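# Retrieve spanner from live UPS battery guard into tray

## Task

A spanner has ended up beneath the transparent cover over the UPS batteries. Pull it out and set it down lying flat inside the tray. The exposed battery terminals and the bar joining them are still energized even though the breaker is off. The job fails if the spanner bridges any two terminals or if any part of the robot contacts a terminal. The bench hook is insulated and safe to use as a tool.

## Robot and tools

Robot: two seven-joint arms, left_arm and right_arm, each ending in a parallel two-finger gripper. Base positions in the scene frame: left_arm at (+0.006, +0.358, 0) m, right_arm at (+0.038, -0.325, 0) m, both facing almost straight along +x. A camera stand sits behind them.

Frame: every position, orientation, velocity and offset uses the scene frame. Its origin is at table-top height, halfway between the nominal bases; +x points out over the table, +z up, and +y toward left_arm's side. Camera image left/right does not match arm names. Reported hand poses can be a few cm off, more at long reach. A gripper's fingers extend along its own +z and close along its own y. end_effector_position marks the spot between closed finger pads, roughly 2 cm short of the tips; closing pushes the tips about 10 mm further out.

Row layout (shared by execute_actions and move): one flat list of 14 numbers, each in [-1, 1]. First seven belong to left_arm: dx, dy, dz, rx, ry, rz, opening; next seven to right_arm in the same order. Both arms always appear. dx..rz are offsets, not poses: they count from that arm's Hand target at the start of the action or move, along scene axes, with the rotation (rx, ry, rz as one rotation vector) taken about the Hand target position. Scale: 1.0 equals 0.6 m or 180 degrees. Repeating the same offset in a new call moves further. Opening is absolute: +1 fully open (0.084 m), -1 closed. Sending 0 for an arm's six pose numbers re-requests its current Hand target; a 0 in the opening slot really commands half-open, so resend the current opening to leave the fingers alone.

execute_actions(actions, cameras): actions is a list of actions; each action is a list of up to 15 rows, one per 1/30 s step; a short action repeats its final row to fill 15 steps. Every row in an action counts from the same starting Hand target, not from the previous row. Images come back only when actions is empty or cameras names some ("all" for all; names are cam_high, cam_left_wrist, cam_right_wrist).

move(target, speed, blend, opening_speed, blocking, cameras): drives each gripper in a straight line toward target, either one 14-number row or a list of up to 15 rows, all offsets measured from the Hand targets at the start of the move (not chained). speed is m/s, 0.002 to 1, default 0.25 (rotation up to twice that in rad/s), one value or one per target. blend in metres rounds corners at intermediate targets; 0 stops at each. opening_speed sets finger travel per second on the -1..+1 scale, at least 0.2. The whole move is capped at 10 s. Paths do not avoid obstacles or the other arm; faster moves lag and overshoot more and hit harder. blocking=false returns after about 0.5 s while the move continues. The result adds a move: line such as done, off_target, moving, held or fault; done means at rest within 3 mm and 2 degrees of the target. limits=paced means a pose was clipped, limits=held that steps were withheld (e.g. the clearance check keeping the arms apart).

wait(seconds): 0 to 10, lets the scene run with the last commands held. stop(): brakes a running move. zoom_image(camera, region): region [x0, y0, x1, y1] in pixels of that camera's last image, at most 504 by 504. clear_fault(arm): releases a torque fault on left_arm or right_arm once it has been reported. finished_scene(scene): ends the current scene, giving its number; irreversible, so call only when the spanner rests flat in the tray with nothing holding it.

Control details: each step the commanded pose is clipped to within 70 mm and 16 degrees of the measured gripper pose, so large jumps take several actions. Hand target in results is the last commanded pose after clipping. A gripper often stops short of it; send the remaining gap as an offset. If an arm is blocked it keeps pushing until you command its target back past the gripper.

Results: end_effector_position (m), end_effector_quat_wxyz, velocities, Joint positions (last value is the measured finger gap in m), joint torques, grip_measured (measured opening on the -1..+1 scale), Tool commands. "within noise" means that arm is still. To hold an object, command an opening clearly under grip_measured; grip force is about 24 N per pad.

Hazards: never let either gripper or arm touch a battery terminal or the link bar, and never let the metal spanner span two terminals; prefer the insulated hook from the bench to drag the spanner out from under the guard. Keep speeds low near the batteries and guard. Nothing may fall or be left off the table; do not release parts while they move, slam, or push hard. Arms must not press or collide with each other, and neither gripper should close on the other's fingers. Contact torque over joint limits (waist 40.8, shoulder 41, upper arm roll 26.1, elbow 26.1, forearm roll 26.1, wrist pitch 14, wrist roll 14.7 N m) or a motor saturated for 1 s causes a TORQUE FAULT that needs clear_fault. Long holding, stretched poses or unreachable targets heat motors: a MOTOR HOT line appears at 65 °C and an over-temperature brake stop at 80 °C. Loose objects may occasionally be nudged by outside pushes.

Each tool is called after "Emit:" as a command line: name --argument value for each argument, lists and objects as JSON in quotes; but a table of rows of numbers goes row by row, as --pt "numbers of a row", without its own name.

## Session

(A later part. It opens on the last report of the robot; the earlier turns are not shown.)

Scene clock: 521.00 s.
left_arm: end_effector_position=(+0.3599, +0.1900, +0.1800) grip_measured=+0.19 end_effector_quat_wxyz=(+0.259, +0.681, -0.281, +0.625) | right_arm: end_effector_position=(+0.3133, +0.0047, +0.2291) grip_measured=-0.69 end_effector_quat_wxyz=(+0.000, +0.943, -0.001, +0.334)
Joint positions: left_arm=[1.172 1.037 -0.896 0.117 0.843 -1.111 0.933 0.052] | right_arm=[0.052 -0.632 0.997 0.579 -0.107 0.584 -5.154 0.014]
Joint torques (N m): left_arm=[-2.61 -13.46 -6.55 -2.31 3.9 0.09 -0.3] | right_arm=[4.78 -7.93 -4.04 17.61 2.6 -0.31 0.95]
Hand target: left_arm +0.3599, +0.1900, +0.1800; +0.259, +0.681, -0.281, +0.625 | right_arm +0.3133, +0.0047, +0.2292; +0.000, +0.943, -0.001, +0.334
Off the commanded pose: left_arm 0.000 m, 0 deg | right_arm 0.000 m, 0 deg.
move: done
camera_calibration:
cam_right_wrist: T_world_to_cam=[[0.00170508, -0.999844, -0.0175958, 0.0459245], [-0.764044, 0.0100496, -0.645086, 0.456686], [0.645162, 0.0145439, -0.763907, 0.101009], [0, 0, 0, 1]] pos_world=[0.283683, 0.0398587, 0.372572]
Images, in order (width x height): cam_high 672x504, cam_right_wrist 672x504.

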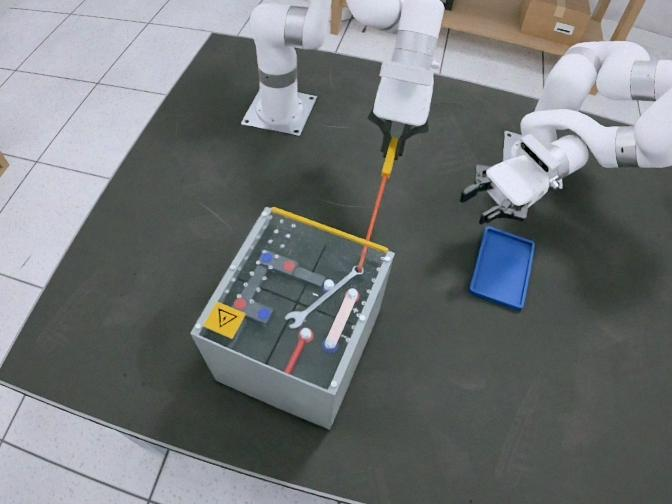

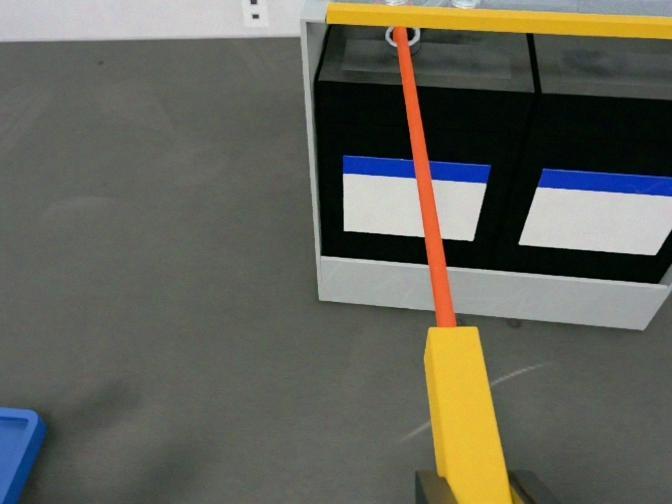

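Emit:
move --target '[0,0,0,0,0,0,0.2,-0.03,0.015,0,0,0,0,-1]' --speed 0.03 --cameras '["cam_high","cam_right_wrist"]'

Emit:
zoom_image --camera "cam_high" --region '[260, 230, 380, 350]'

Scene clock: 524.67 s.
left_arm: end_effector_position=(+0.3599, +0.1900, +0.1800) grip_measured=+0.19 end_effector_quat_wxyz=(+0.259, +0.681, -0.281, +0.625) | right_arm: end_effector_position=(+0.2953, +0.0137, +0.2291) grip_measured=-0.69 end_effector_quat_wxyz=(+0.000, +0.943, -0.001, +0.334)
Joint positions: left_arm=[1.172 1.037 -0.896 0.117 0.843 -1.111 0.933 0.052] | right_arm=[0.082 -0.651 1.021 0.59 -0.089 0.622 -5.124 0.014]
Joint torques (N m): left_arm=[-2.31 -13.69 -6.5 -2.37 3.9 0.14 -0.35] | right_arm=[4.51 -7.6 -4.08 17.39 2.68 -0.36 0.96]
Hand target: left_arm +0.3599, +0.1900, +0.1800; +0.259, +0.681, -0.281, +0.625 | right_arm +0.2953, +0.0137, +0.2292; +0.000, +0.943, -0.001, +0.334
Off the commanded pose: left_arm 0.000 m, 0 deg | right_arm 0.000 m, 0 deg.
move: done
camera_calibration:
cam_right_wrist: T_world_to_cam=[[0.00170508, -0.999844, -0.0175958, 0.0549538], [-0.764044, 0.0100496, -0.645086, 0.442843], [0.645162, 0.0145439, -0.763907, 0.112491], [0, 0, 0, 1]] pos_world=[0.265683, 0.0488587, 0.372572]
Images, in order (width x height): cam_high 672x504, cam_right_wrist 672x504.

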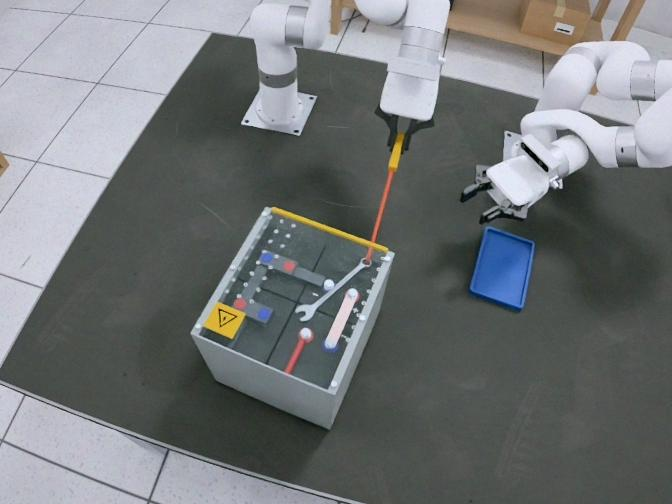

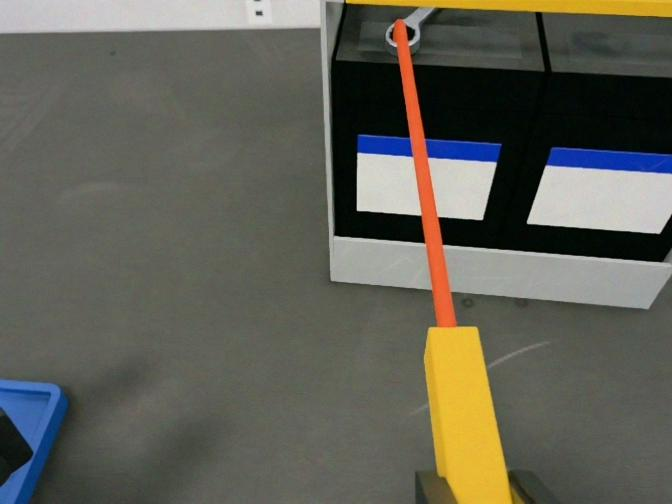

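Scaled by 4.200 from the camera's 672x504 image, which has a finer 960x720 frame.

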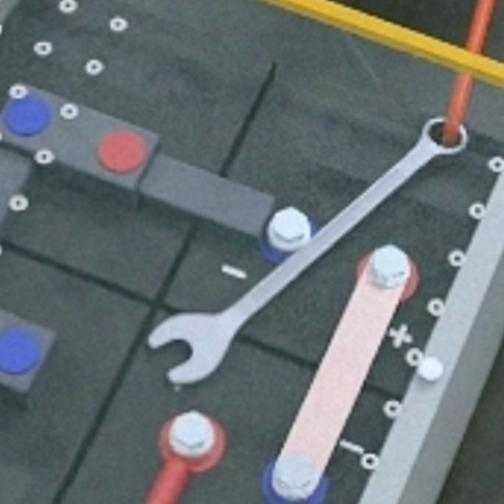

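Emit:
move --target '[0,0,0,0,0,0,0.2,-0.037,0.015,0,0,0,0,-1]' --speed 0.03 --cameras '["cam_high","cam_right_wrist","cam_left_wrist"]'

Emit:
zoom_image --camera "cam_high" --region '[280, 220, 400, 340]'

Scene clock: 530.10 s.
left_arm: end_effector_position=(+0.3599, +0.1900, +0.1800) grip_measured=+0.19 end_effector_quat_wxyz=(+0.259, +0.681, -0.281, +0.625) | right_arm: end_effector_position=(+0.2731, +0.0227, +0.2291) grip_measured=-0.69 end_effector_quat_wxyz=(+0.000, +0.943, -0.001, +0.334)
Joint positions: left_arm=[1.172 1.037 -0.896 0.117 0.843 -1.111 0.933 0.052] | right_arm=[0.121 -0.674 1.045 0.602 -0.066 0.668 -5.089 0.014]
Joint torques (N m): left_arm=[-2.27 -13.96 -6.56 -2.5 4.09 0.16 -0.23] | right_arm=[4.71 -6.95 -4.56 17.3 2.5 -0.42 0.89]
Hand target: left_arm +0.3599, +0.1900, +0.1800; +0.259, +0.681, -0.281, +0.625 | right_arm +0.2731, +0.0227, +0.2292; +0.000, +0.943, -0.001, +0.334
Off the commanded pose: left_arm 0.000 m, 0 deg | right_arm 0.000 m, 0 deg.
move: done
camera_calibration:
cam_left_wrist: T_world_to_cam=[[-0.713657, -0.700425, -0.00987109, 0.419797], [-0.0551842, 0.0702634, -0.996001, 0.250838], [0.698318, -0.710259, -0.0887964, 0.0307981], [0, 0, 0, 1]] pos_world=[0.291927, 0.298287, 0.256713]
cam_right_wrist: T_world_to_cam=[[0.00170508, -0.999844, -0.0175958, 0.0639902], [-0.764044, 0.0100496, -0.645086, 0.425791], [0.645162, 0.0145439, -0.763907, 0.126683], [0, 0, 0, 1]] pos_world=[0.243483, 0.0578587, 0.372572]

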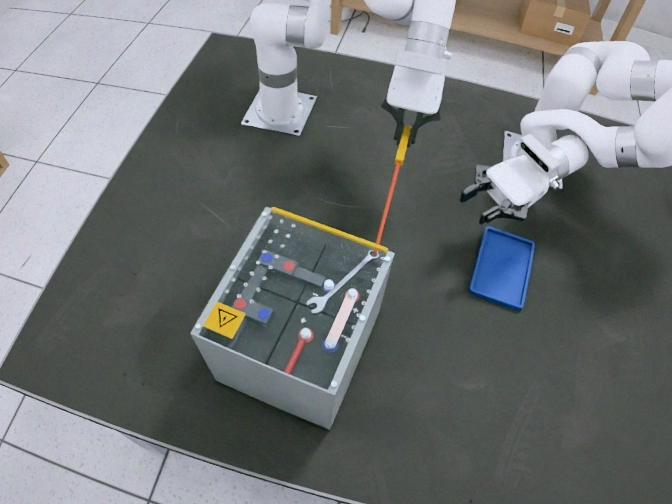

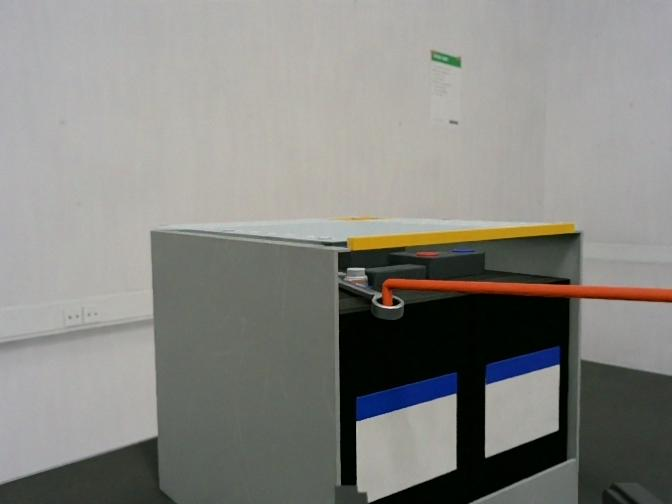

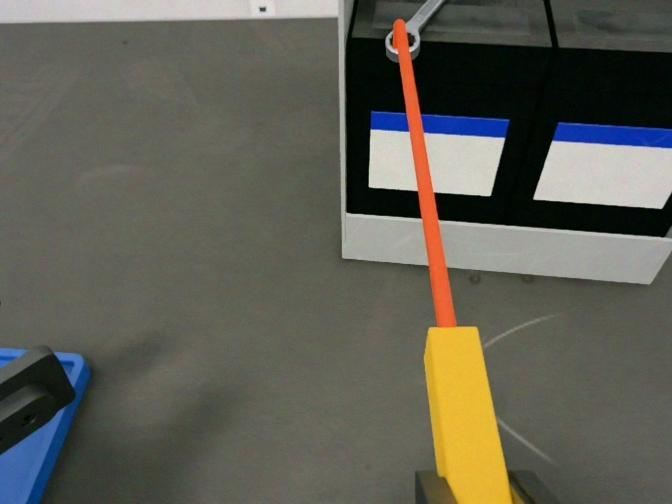

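Scaled by 4.200 from the camera's 672x504 image, which has a finer 960x720 frame.

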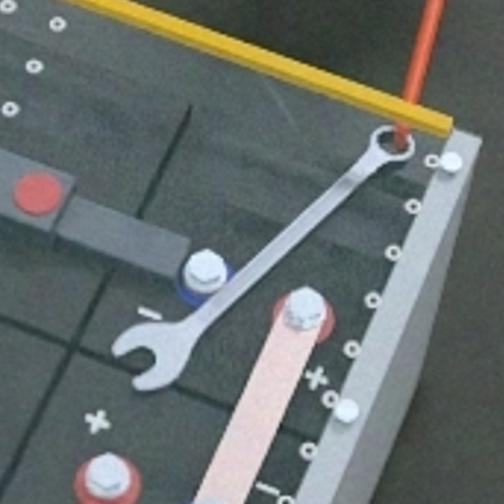

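Emit:
move --target '[0,0,0,0,0,0,0.2,-0.018,0.007,0,0,0,0,-1]' --speed 0.03 --cameras '["cam_high","cam_left_wrist"]'

Emit:
zoom_image --camera "cam_high" --region '[280, 220, 400, 340]'

Emit:
zoom_image --camera "cam_left_wrist" --region '[330, 230, 450, 330]'

Scene clock: 537.67 s.
left_arm: end_effector_position=(+0.3599, +0.1900, +0.1800) grip_measured=+0.19 end_effector_quat_wxyz=(+0.259, +0.681, -0.281, +0.625) | right_arm: end_effector_position=(+0.2623, +0.0269, +0.2291) grip_measured=-0.69 end_effector_quat_wxyz=(+0.000, +0.943, -0.001, +0.334)
Joint positions: left_arm=[1.172 1.037 -0.896 0.117 0.843 -1.111 0.933 0.052] | right_arm=[0.138 -0.684 1.058 0.61 -0.056 0.691 -5.072 0.014]
Joint torques (N m): left_arm=[-2.27 -14.29 -6.71 -2.59 4 0.16 -0.36] | right_arm=[4.75 -6.38 -4.67 17.05 2.68 -0.32 1.02]
Hand target: left_arm +0.3599, +0.1900, +0.1800; +0.259, +0.681, -0.281, +0.625 | right_arm +0.2623, +0.0269, +0.2292; +0.000, +0.943, -0.001, +0.334
Off the commanded pose: left_arm 0.000 m, 0 deg | right_arm 0.000 m, 0 deg.
move: done
camera_calibration:
cam_left_wrist: T_world_to_cam=[[-0.713657, -0.700425, -0.00987109, 0.419797], [-0.0551842, 0.0702634, -0.996001, 0.250838], [0.698318, -0.710259, -0.0887964, 0.0307981], [0, 0, 0, 1]] pos_world=[0.291927, 0.298287, 0.256713]
Images, in order (width x height): cam_high 672x504, cam_left_wrist 672x504.

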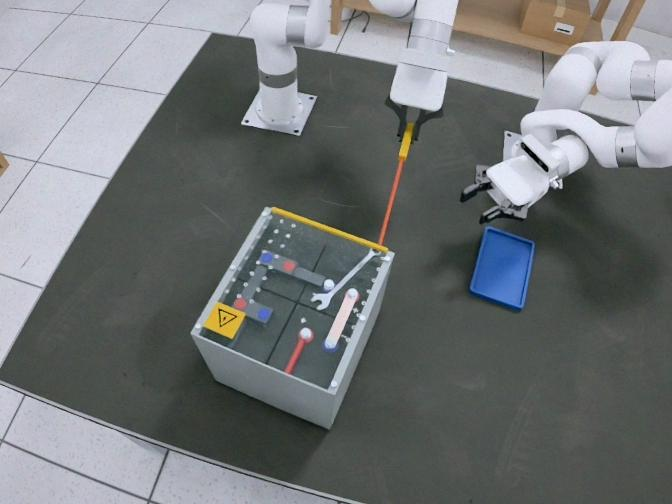

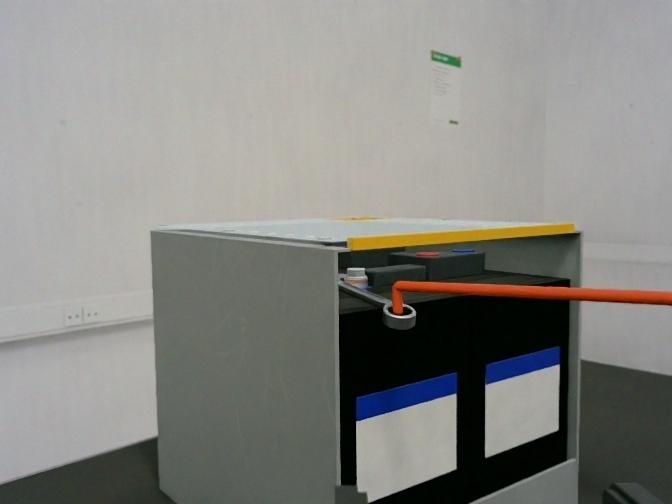

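Scaled by 4.200 from the camera's 672x504 image, which has a finer 960x720 frame.

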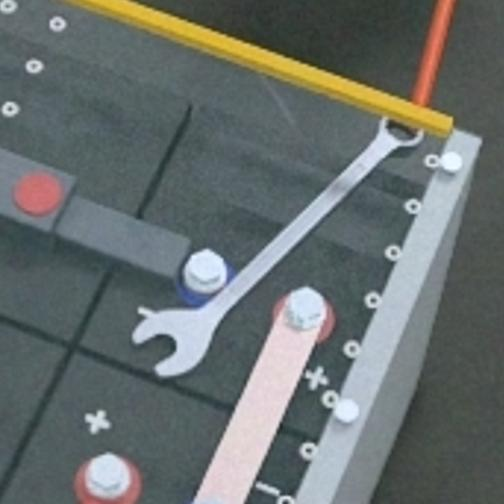

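Scaled by 4.200 from the camera's 672x504 image, which has a finer 960x720 frame.

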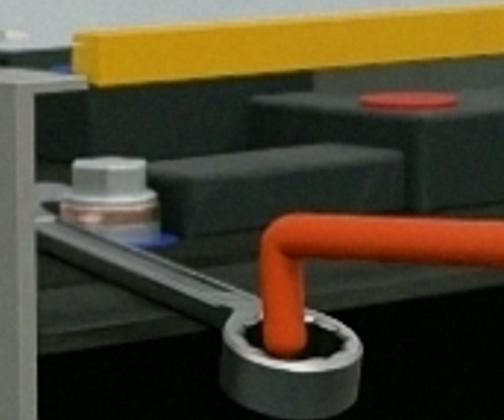

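Emit:
move --pt "0 0 0 0 0 0 0.2 0 0 0.06 0 0 0 -1" --pt "0 0 0 0 0 0 0.2 -0.03 -0.3 0.15 0 0 0 -1" --speed '[0.05,0.2]' --cameras '["cam_left_wrist"]'

Emit:
move --target '[0.15,-0.197,0.0217,-0.3972,0.3051,0.0645,-0.17,0,0,0,0,0,0,-1]' --speed 0.4 --cameras '["cam_high","cam_left_wrist"]'

Scene clock: 558.20 s.
left_arm: end_effector_position=(+0.3599, +0.1900, +0.1800) grip_measured=+0.19 end_effector_quat_wxyz=(+0.259, +0.681, -0.281, +0.625) | right_arm: end_effector_position=(+0.2443, -0.1531, +0.3191) grip_measured=-0.69 end_effector_quat_wxyz=(+0.000, +0.943, -0.001, +0.334)
Joint positions: left_arm=[1.172 1.037 -0.896 0.117 0.843 -1.111 0.933 0.052] | right_arm=[0.493 -1.298 0.442 0.355 -0.015 1.088 -5.54 0.014]
Joint torques (N m): left_arm=[-2.06 -14.29 -6.66 -2.72 3.9 0.11 -0.31] | right_arm=[4.61 -1.97 -4.95 12.01 -3.12 -0.73 -1.3]
Hand target: left_arm +0.3599, +0.1900, +0.1800; +0.259, +0.681, -0.281, +0.625 | right_arm +0.2443, -0.1531, +0.3192; +0.000, +0.943, -0.001, +0.334
Off the commanded pose: left_arm 0.000 m, 0 deg | right_arm 0.000 m, 0 deg.
move: done
camera_calibration:
cam_left_wrist: T_world_to_cam=[[-0.713657, -0.700425, -0.00987109, 0.419797], [-0.0551842, 0.0702634, -0.996001, 0.250838], [0.698318, -0.710259, -0.0887964, 0.0307981], [0, 0, 0, 1]] pos_world=[0.291927, 0.298287, 0.256713]
Images, in order (width x height): cam_left_wrist 672x504.

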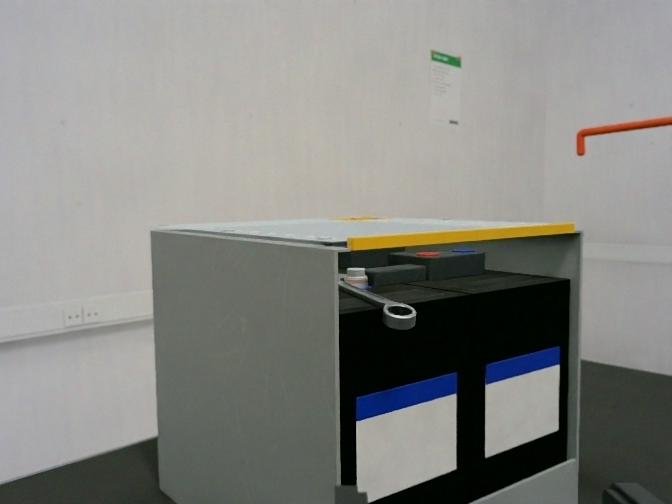

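Scene clock: 560.83 s.
left_arm: end_effector_position=(+0.4499, +0.0718, +0.1931) grip_measured=-0.18 end_effector_quat_wxyz=(+0.627, +0.627, +0.326, +0.326) | right_arm: end_effector_position=(+0.2443, -0.1531, +0.3192) grip_measured=-0.69 end_effector_quat_wxyz=(+0.000, +0.943, -0.001, +0.334)
Joint positions: left_arm=[0.712 1.869 -1.381 0.505 0.264 -1.313 0.177 0.036] | right_arm=[0.493 -1.298 0.442 0.355 -0.015 1.088 -5.54 0.014]
Joint torques (N m): left_arm=[-3.31 -9.23 -16.74 -3.56 0.01 -0.97 -1.32] | right_arm=[4.62 -1.95 -4.99 12.11 -2.91 -0.84 -1.25]
Hand target: left_arm +0.4499, +0.0718, +0.1931; +0.627, +0.627, +0.326, +0.326 | right_arm +0.2443, -0.1531, +0.3192; +0.000, +0.943, -0.001, +0.334
Off the commanded pose: left_arm 0.000 m, 0 deg | right_arm 0.000 m, 0 deg.
move: done
camera_calibration:
cam_left_wrist: T_world_to_cam=[[-0.0146855, -0.00394504, 0.999884, -0.158035], [-0.576749, -0.816838, -0.0116936, 0.385353], [0.81679, -0.576854, 0.00972034, -0.196713], [0, 0, 0, 1]] pos_world=[0.380604, 0.200672, 0.164435]
Images, in order (width x height): cam_high 672x504, cam_left_wrist 672x504.

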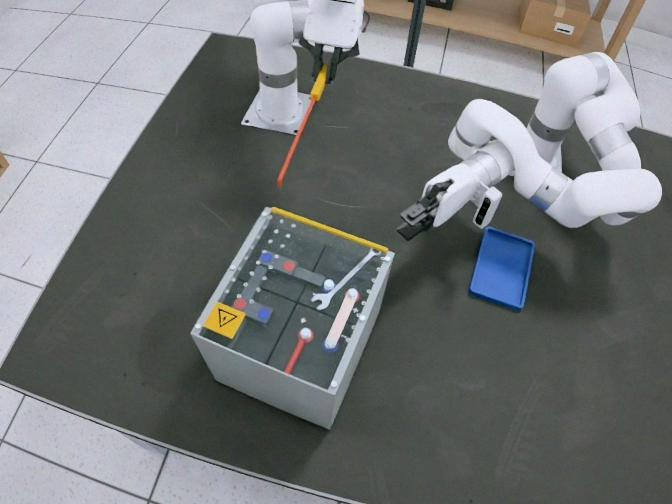

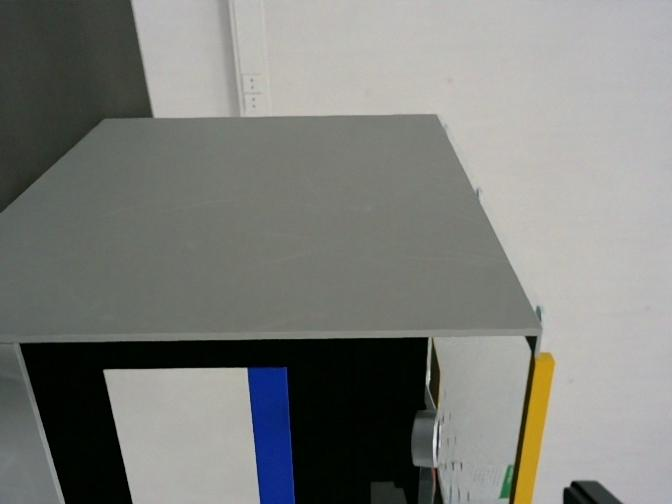

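Emit:
zoom_image --camera "cam_left_wrist" --region '[350, 380, 640, 504]'

Scaled by 1.738 from the camera's 672x504 image, which has a finer 960x720 frame.

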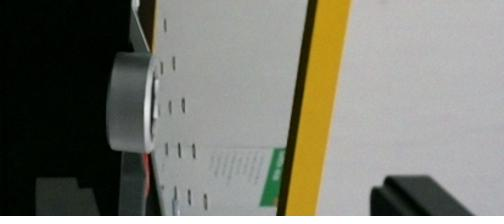

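Emit:
move --target '[0.0683,-0.0478,0,0,0,0,-0.17,0,0,0,0,0,0,-1]' --speed 0.1 --cameras '["cam_high","cam_left_wrist"]'

Emit:
zoom_image --camera "cam_left_wrist" --region '[350, 380, 640, 504]'

Emit:
zoom_image --camera "cam_high" --region '[300, 190, 440, 310]'

Scene clock: 572.40 s.
left_arm: end_effector_position=(+0.4908, +0.0431, +0.1931) grip_measured=-0.18 end_effector_quat_wxyz=(+0.627, +0.627, +0.326, +0.326) | right_arm: end_effector_position=(+0.2443, -0.1531, +0.3192) grip_measured=-0.69 end_effector_quat_wxyz=(+0.000, +0.943, -0.001, +0.334)
Joint positions: left_arm=[0.608 1.87 -1.444 0.678 0.233 -1.239 0.163 0.036] | right_arm=[0.493 -1.298 0.442 0.355 -0.015 1.088 -5.54 0.014]
Joint torques (N m): left_arm=[-3.18 -21.64 -18.23 -3.42 -0.02 1.3 -1.38] | right_arm=[4.51 -1.9 -4.95 12.03 -3.02 -0.89 -1.25]
Hand target: left_arm +0.4909, +0.0431, +0.1931; +0.627, +0.627, +0.326, +0.326 | right_arm +0.2443, -0.1531, +0.3192; +0.000, +0.943, -0.001, +0.334
Off the commanded pose: left_arm 0.000 m, 0 deg | right_arm 0.000 m, 0 deg.
move: done
camera_calibration:
cam_left_wrist: T_world_to_cam=[[-0.0146276, -0.00386416, 0.999886, -0.157585], [-0.576702, -0.816872, -0.0115936, 0.385526], [0.816823, -0.576806, 0.00972039, -0.24678], [0, 0, 0, 1]] pos_world=[0.421604, 0.171973, 0.164435]
Images, in order (width x height): cam_high 672x504, cam_left_wrist 672x504.

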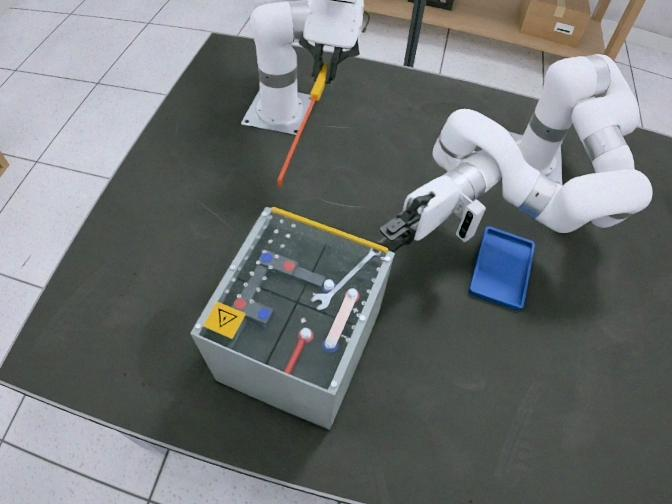

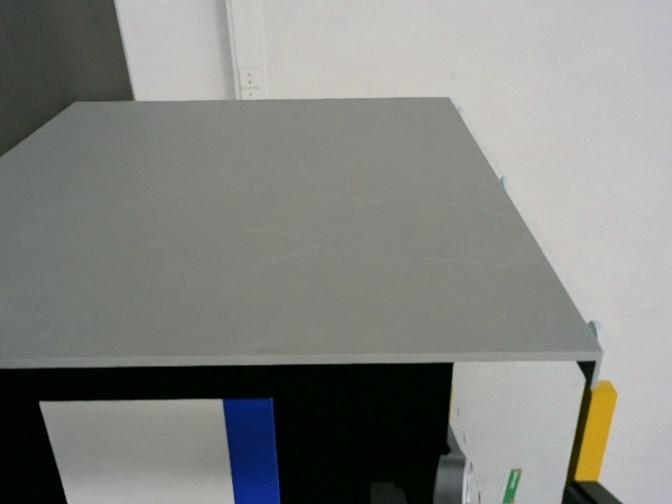

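Scaled by 1.738 from the camera's 672x504 image, which has a finer 960x720 frame.

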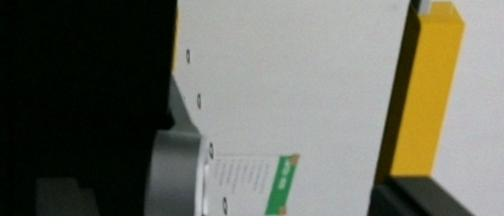

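Scaled by 3.600 from the camera's 672x504 image, which has a finer 960x720 frame.

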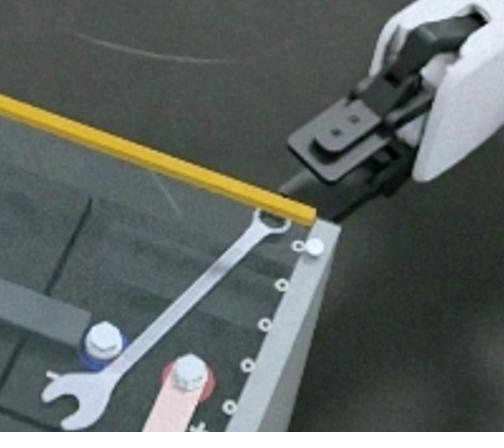

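Emit:
move --target '[0.0137,-0.0096,-0.0017,0,0,0,-0.57,0,0,0,0,0,0,-1]' --speed 0.1 --cameras '["cam_high","cam_left_wrist"]'

Emit:
zoom_image --camera "cam_left_wrist" --region '[350, 380, 640, 504]'

Emit:
zoom_image --camera "cam_high" --region '[350, 210, 420, 280]'

Scene clock: 586.20 s.
left_arm: end_effector_position=(+0.4991, +0.0374, +0.1921) grip_measured=-0.59 end_effector_quat_wxyz=(+0.627, +0.627, +0.326, +0.326) | right_arm: end_effector_position=(+0.2443, -0.1531, +0.3192) grip_measured=-0.69 end_effector_quat_wxyz=(+0.000, +0.943, -0.001, +0.334)
Joint positions: left_arm=[0.587 1.871 -1.453 0.714 0.231 -1.223 0.16 0.018] | right_arm=[0.493 -1.298 0.442 0.355 -0.015 1.088 -5.54 0.014]
Joint torques (N m): left_arm=[-3.19 -12.15 -18.56 -3.22 0.15 1.38 -1.37] | right_arm=[4.51 -1.86 -4.92 12.08 -2.86 -0.8 -1.18]
Hand target: left_arm +0.4991, +0.0374, +0.1920; +0.627, +0.627, +0.326, +0.326 | right_arm +0.2443, -0.1531, +0.3192; +0.000, +0.943, -0.001, +0.334
Off the commanded pose: left_arm 0.000 m, 0 deg | right_arm 0.000 m, 0 deg.
move: done
camera_calibration:
cam_left_wrist: T_world_to_cam=[[-0.0146276, -0.00386416, 0.999886, -0.156487], [-0.576702, -0.816872, -0.0115936, 0.385587], [0.816823, -0.576806, 0.00972039, -0.256756], [0, 0, 0, 1]] pos_world=[0.429804, 0.166273, 0.163435]
Images, in order (width x height): cam_high 672x504, cam_left_wrist 672x504.

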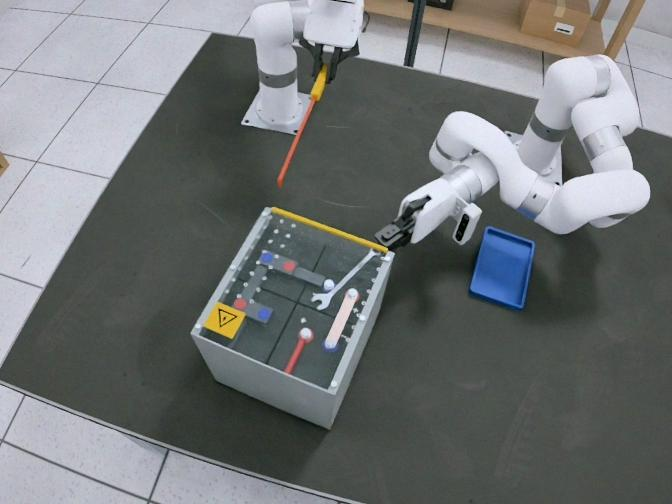

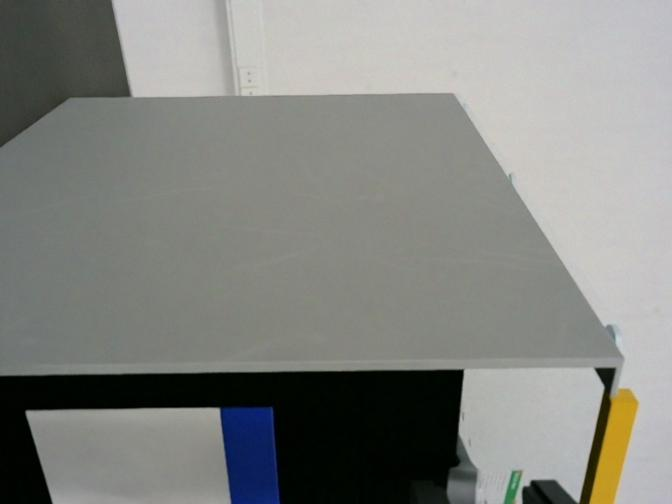

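Scaled by 1.738 from the camera's 672x504 image, which has a finer 960x720 frame.

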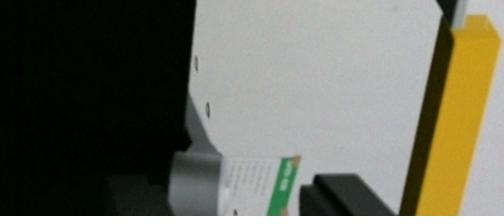

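Scaled by 7.200 from the camera's 672x504 image, which has a finer 960x720 frame.

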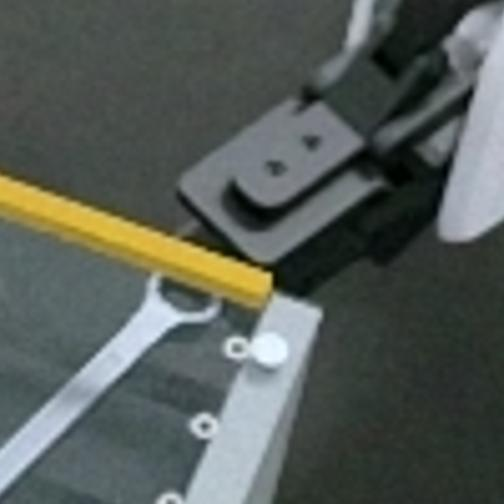

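Emit:
move --target '[0.0215,-0.0187,0,0,0,0,-0.57,0,0,0,0,0,0,-1]' --speed 0.06 --cameras '["cam_high","cam_left_wrist"]'

Emit:
zoom_image --camera "cam_high" --region '[320, 230, 420, 330]'

Emit:
zoom_image --camera "cam_left_wrist" --region '[350, 380, 640, 504]'

Scene clock: 598.07 s.
left_arm: end_effector_position=(+0.5120, +0.0262, +0.1920) grip_measured=-0.59 end_effector_quat_wxyz=(+0.627, +0.627, +0.326, +0.326) | right_arm: end_effector_position=(+0.2443, -0.1531, +0.3192) grip_measured=-0.69 end_effector_quat_wxyz=(+0.000, +0.943, -0.001, +0.334)
Joint positions: left_arm=[0.545 1.871 -1.472 0.777 0.224 -1.2 0.156 0.018] | right_arm=[0.493 -1.298 0.442 0.355 -0.015 1.088 -5.54 0.014]
Joint torques (N m): left_arm=[-3.63 -23.09 -18.94 -3.44 0.04 1.29 -1.36] | right_arm=[4.66 -1.8 -4.91 12.19 -2.84 -0.85 -1.19]
Hand target: left_arm +0.5120, +0.0261, +0.1920; +0.627, +0.627, +0.326, +0.326 | right_arm +0.2443, -0.1531, +0.3192; +0.000, +0.943, -0.001, +0.334
Off the commanded pose: left_arm 0.000 m, 0 deg | right_arm 0.000 m, 0 deg.
move: done
camera_calibration:
cam_left_wrist: T_world_to_cam=[[-0.0146276, -0.00386416, 0.999886, -0.156342], [-0.576702, -0.816872, -0.0115936, 0.383796], [0.816823, -0.576806, 0.00972039, -0.273811], [0, 0, 0, 1]] pos_world=[0.442704, 0.154973, 0.163435]
Images, in order (width x height): cam_high 672x504, cam_left_wrist 672x504.

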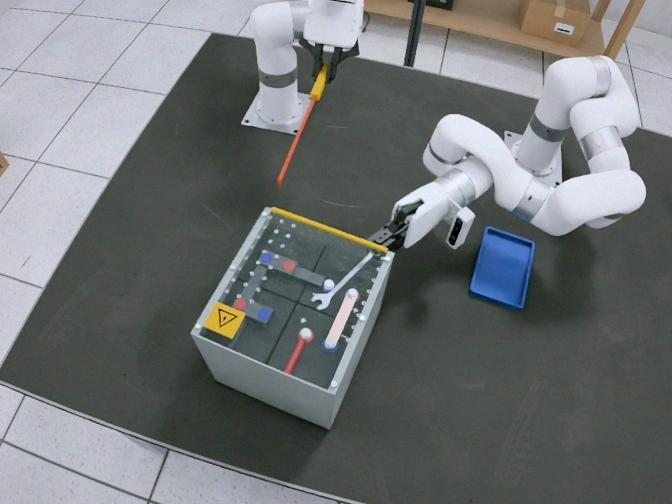

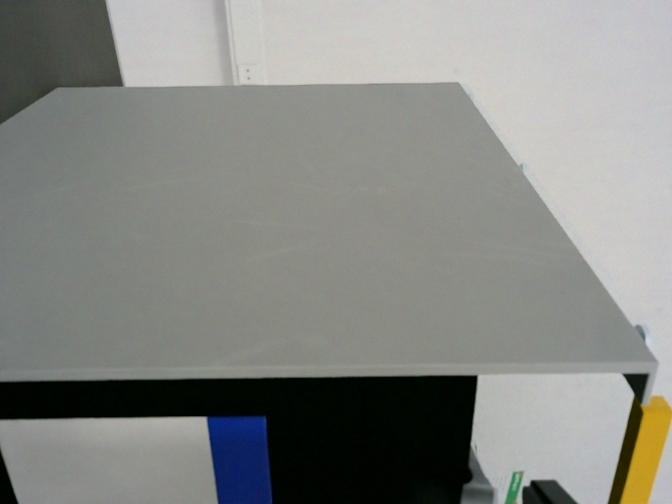

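Scaled by 5.040 from the camera's 672x504 image, which has a finer 960x720 frame.

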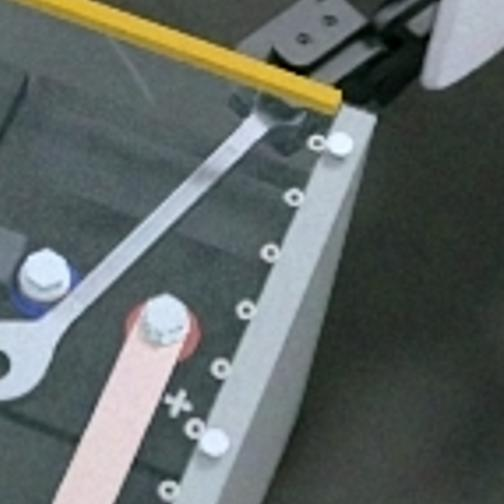

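Scaled by 1.738 from the camera's 672x504 image, which has a finer 960x720 frame.

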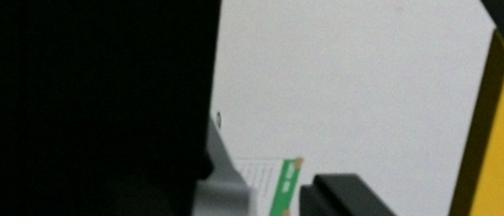

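Emit:
move --target '[0,0,0,0,0,0,-1,0,0,0,0,0,0,-1]' --opening_speed 0.3 --cameras '["cam_high","cam_left_wrist"]'

Emit:
zoom_image --camera "cam_high" --region '[290, 230, 390, 330]'

Emit:
zoom_image --camera "cam_left_wrist" --region '[350, 380, 640, 504]'

Scene clock: 602.80 s.
left_arm: end_effector_position=(+0.5120, +0.0261, +0.1921) grip_measured=-0.78 end_effector_quat_wxyz=(+0.627, +0.627, +0.326, +0.326) | right_arm: end_effector_position=(+0.2443, -0.1531, +0.3192) grip_measured=-0.69 end_effector_quat_wxyz=(+0.000, +0.943, -0.001, +0.334)
Joint positions: left_arm=[0.545 1.871 -1.472 0.777 0.224 -1.2 0.156 0.01] | right_arm=[0.493 -1.298 0.442 0.355 -0.015 1.088 -5.54 0.014]
Joint torques (N m): left_arm=[-3.24 -20.75 -14.73 -3.65 0.55 1.2 -0.92] | right_arm=[4.75 -1.79 -4.72 12.25 -2.7 -0.94 -1.23]
Hand target: left_arm +0.5120, +0.0261, +0.1920; +0.627, +0.627, +0.326, +0.326 | right_arm +0.2443, -0.1531, +0.3192; +0.000, +0.943, -0.001, +0.334
Off the commanded pose: left_arm 0.000 m, 0 deg | right_arm 0.000 m, 0 deg.
move: done
camera_calibration:
cam_left_wrist: T_world_to_cam=[[-0.0146276, -0.00386416, 0.999886, -0.156342], [-0.576702, -0.816872, -0.0115936, 0.383796], [0.816823, -0.576806, 0.00972039, -0.273811], [0, 0, 0, 1]] pos_world=[0.442704, 0.154973, 0.163435]
Images, in order (width x height): cam_high 672x504, cam_left_wrist 672x504.

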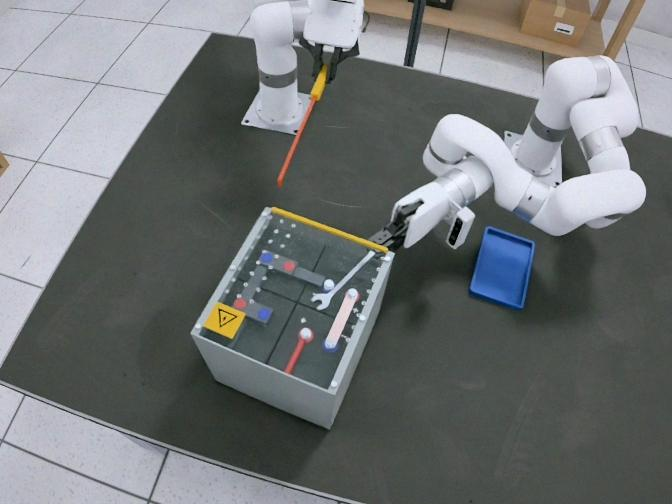

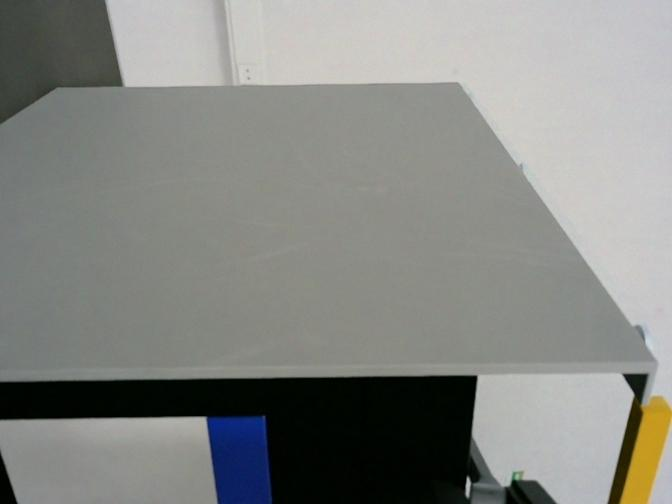

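Scaled by 5.040 from the camera's 672x504 image, which has a finer 960x720 frame.

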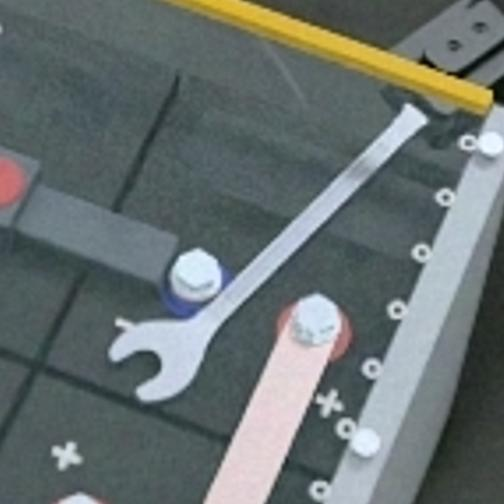

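Scaled by 1.738 from the camera's 672x504 image, which has a finer 960x720 frame.

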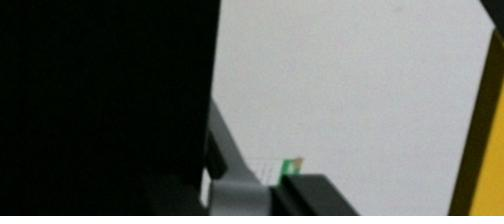

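Emit:
move --target '[0,0,0.0217,0,0,0,-1,0,0,0,0,0,0,-1]' --speed 0.03 --cameras '["cam_high","cam_left_wrist","cam_right_wrist"]'

Emit:
zoom_image --camera "cam_high" --region '[290, 230, 390, 330]'

Emit:
zoom_image --camera "cam_left_wrist" --region '[400, 350, 672, 504]'

Scene clock: 607.80 s.
left_arm: end_effector_position=(+0.5120, +0.0261, +0.2050) grip_measured=-0.80 end_effector_quat_wxyz=(+0.627, +0.627, +0.326, +0.326) | right_arm: end_effector_position=(+0.2443, -0.1531, +0.3192) grip_measured=-0.69 end_effector_quat_wxyz=(+0.000, +0.943, -0.001, +0.334)
Joint positions: left_arm=[0.539 1.846 -1.504 0.769 0.184 -1.211 0.161 0.009] | right_arm=[0.493 -1.298 0.442 0.355 -0.015 1.088 -5.54 0.014]
Joint torques (N m): left_arm=[-3.5 -23.11 -18.15 -7.05 -0.51 -0.99 1.59] | right_arm=[4.54 -1.8 -4.8 12.28 -2.74 -0.81 -1.2]
Hand target: left_arm +0.5120, +0.0261, +0.2051; +0.627, +0.627, +0.326, +0.326 | right_arm +0.2443, -0.1531, +0.3192; +0.000, +0.943, -0.001, +0.334
Off the commanded pose: left_arm 0.000 m, 0 deg | right_arm 0.000 m, 0 deg.
move: done
camera_calibration:
cam_left_wrist: T_world_to_cam=[[-0.0146276, -0.00386416, 0.999886, -0.169241], [-0.576702, -0.816872, -0.0115936, 0.383946], [0.816823, -0.576806, 0.00972039, -0.273936], [0, 0, 0, 1]] pos_world=[0.442704, 0.154973, 0.176335]
cam_right_wrist: T_world_to_cam=[[0.00170508, -0.999844, -0.0175958, -0.110148], [-0.764044, 0.0100496, -0.645086, 0.463599], [0.645162, 0.0145439, -0.763907, 0.216713], [0, 0, 0, 1]] pos_world=[0.214583, -0.117941, 0.462672]

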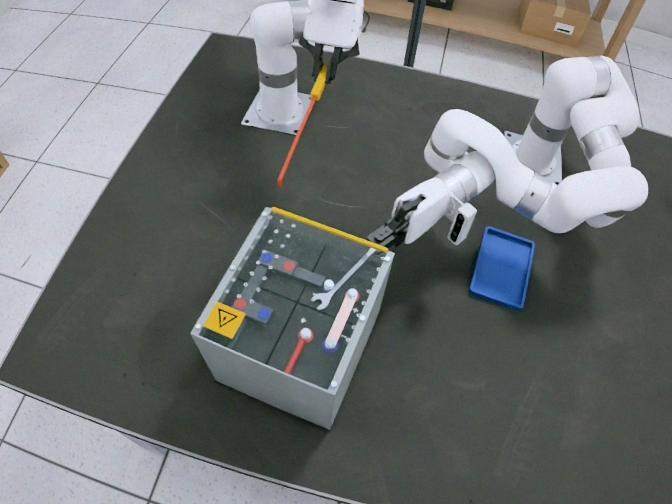

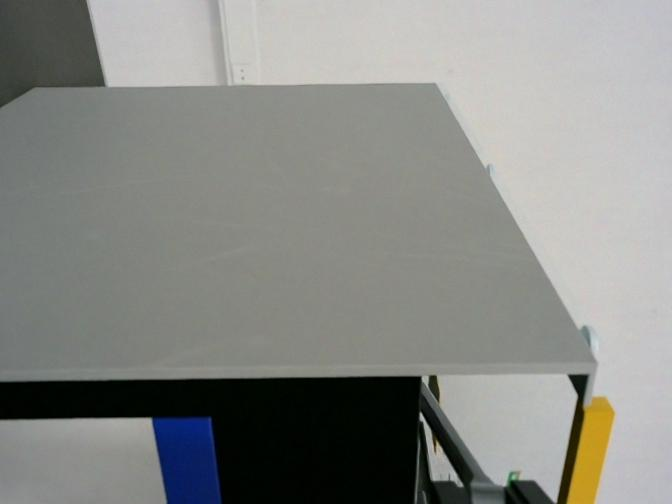

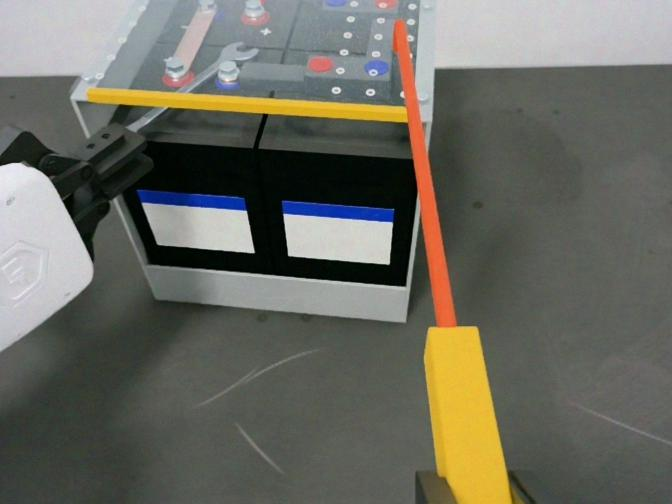

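Scaled by 5.040 from the camera's 672x504 image, which has a finer 960x720 frame.

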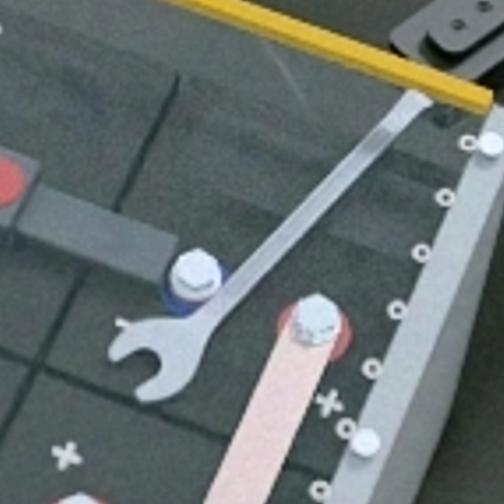

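Scaled by 1.853 from the camera's 672x504 image, which has a finer 960x720 frame.

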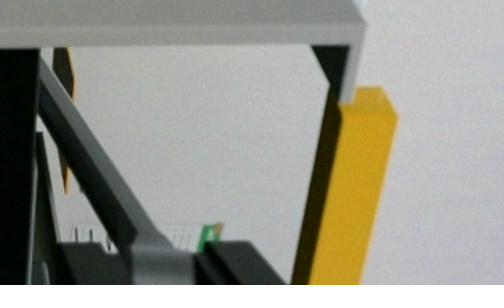

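Emit:
move --target '[0,0,-0.0017,-0.019,-0.0273,0,-1,0,0,0,0,0,0,-1]' --speed 0.05 --cameras '["cam_high","cam_left_wrist","cam_right_wrist"]'

Emit:
zoom_image --camera "cam_right_wrist" --region '[80, 0, 300, 200]'

Emit:
zoom_image --camera "cam_left_wrist" --region '[400, 350, 672, 504]'

Scene clock: 617.87 s.
left_arm: end_effector_position=(+0.5120, +0.0261, +0.2041) grip_measured=-0.82 end_effector_quat_wxyz=(+0.659, +0.594, +0.309, +0.343) | right_arm: end_effector_position=(+0.2443, -0.1531, +0.3192) grip_measured=-0.69 end_effector_quat_wxyz=(+0.000, +0.943, -0.001, +0.334)
Joint positions: left_arm=[0.555 1.925 -1.442 0.791 0.389 -1.163 0.128 0.008] | right_arm=[0.493 -1.298 0.442 0.355 -0.015 1.088 -5.54 0.014]
Joint torques (N m): left_arm=[4.14 -12.56 -13.52 -4.18 4.78 1.25 -1.29] | right_arm=[4.54 -1.71 -4.73 12.29 -2.6 -0.82 -1.13]
Hand target: left_arm +0.5120, +0.0261, +0.2040; +0.659, +0.594, +0.309, +0.343 | right_arm +0.2443, -0.1531, +0.3192; +0.000, +0.943, -0.001, +0.334
Off the commanded pose: left_arm 0.000 m, 0 deg | right_arm 0.000 m, 0 deg.
move: done
camera_calibration:
cam_left_wrist: T_world_to_cam=[[-0.100123, 0.0555878, 0.993421, -0.124722], [-0.575698, -0.81757, -0.0122746, 0.383627], [0.811509, -0.573139, 0.11386, -0.29257], [0, 0, 0, 1]] pos_world=[0.445789, 0.152892, 0.161923]
cam_right_wrist: T_world_to_cam=[[0.00170508, -0.999844, -0.0175958, -0.110148], [-0.764044, 0.0100496, -0.645086, 0.463599], [0.645162, 0.0145439, -0.763907, 0.216713], [0, 0, 0, 1]] pos_world=[0.214583, -0.117941, 0.462672]

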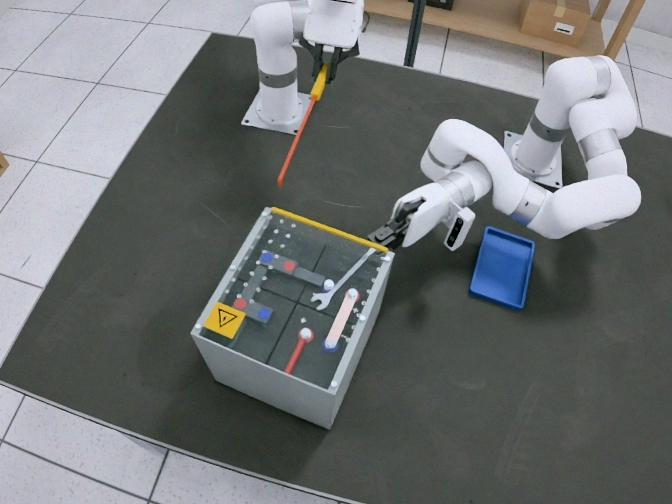

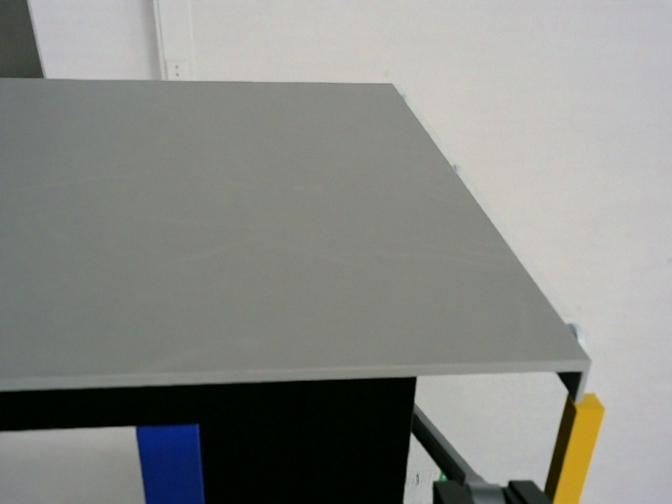

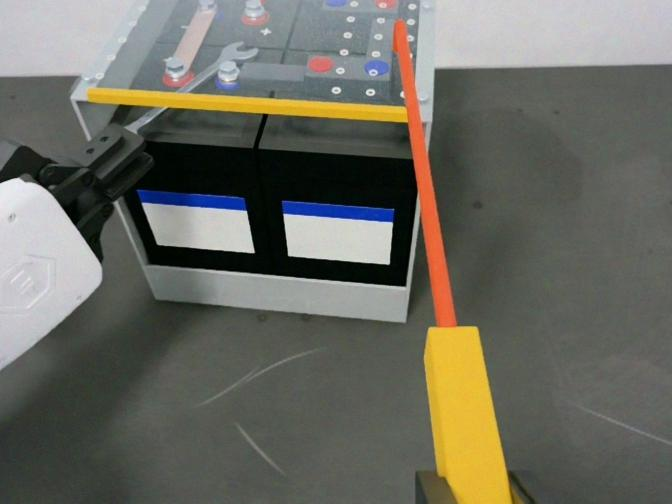

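Scaled by 2.291 from the camera's 672x504 image, which has a finer 960x720 frame.

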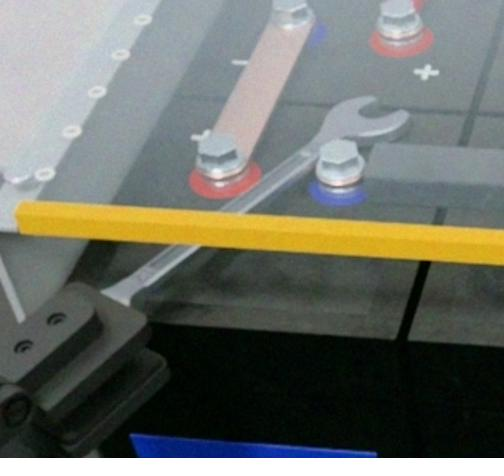

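Scaled by 1.853 from the camera's 672x504 image, which has a finer 960x720 frame.

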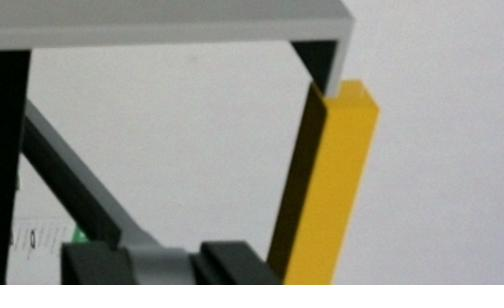

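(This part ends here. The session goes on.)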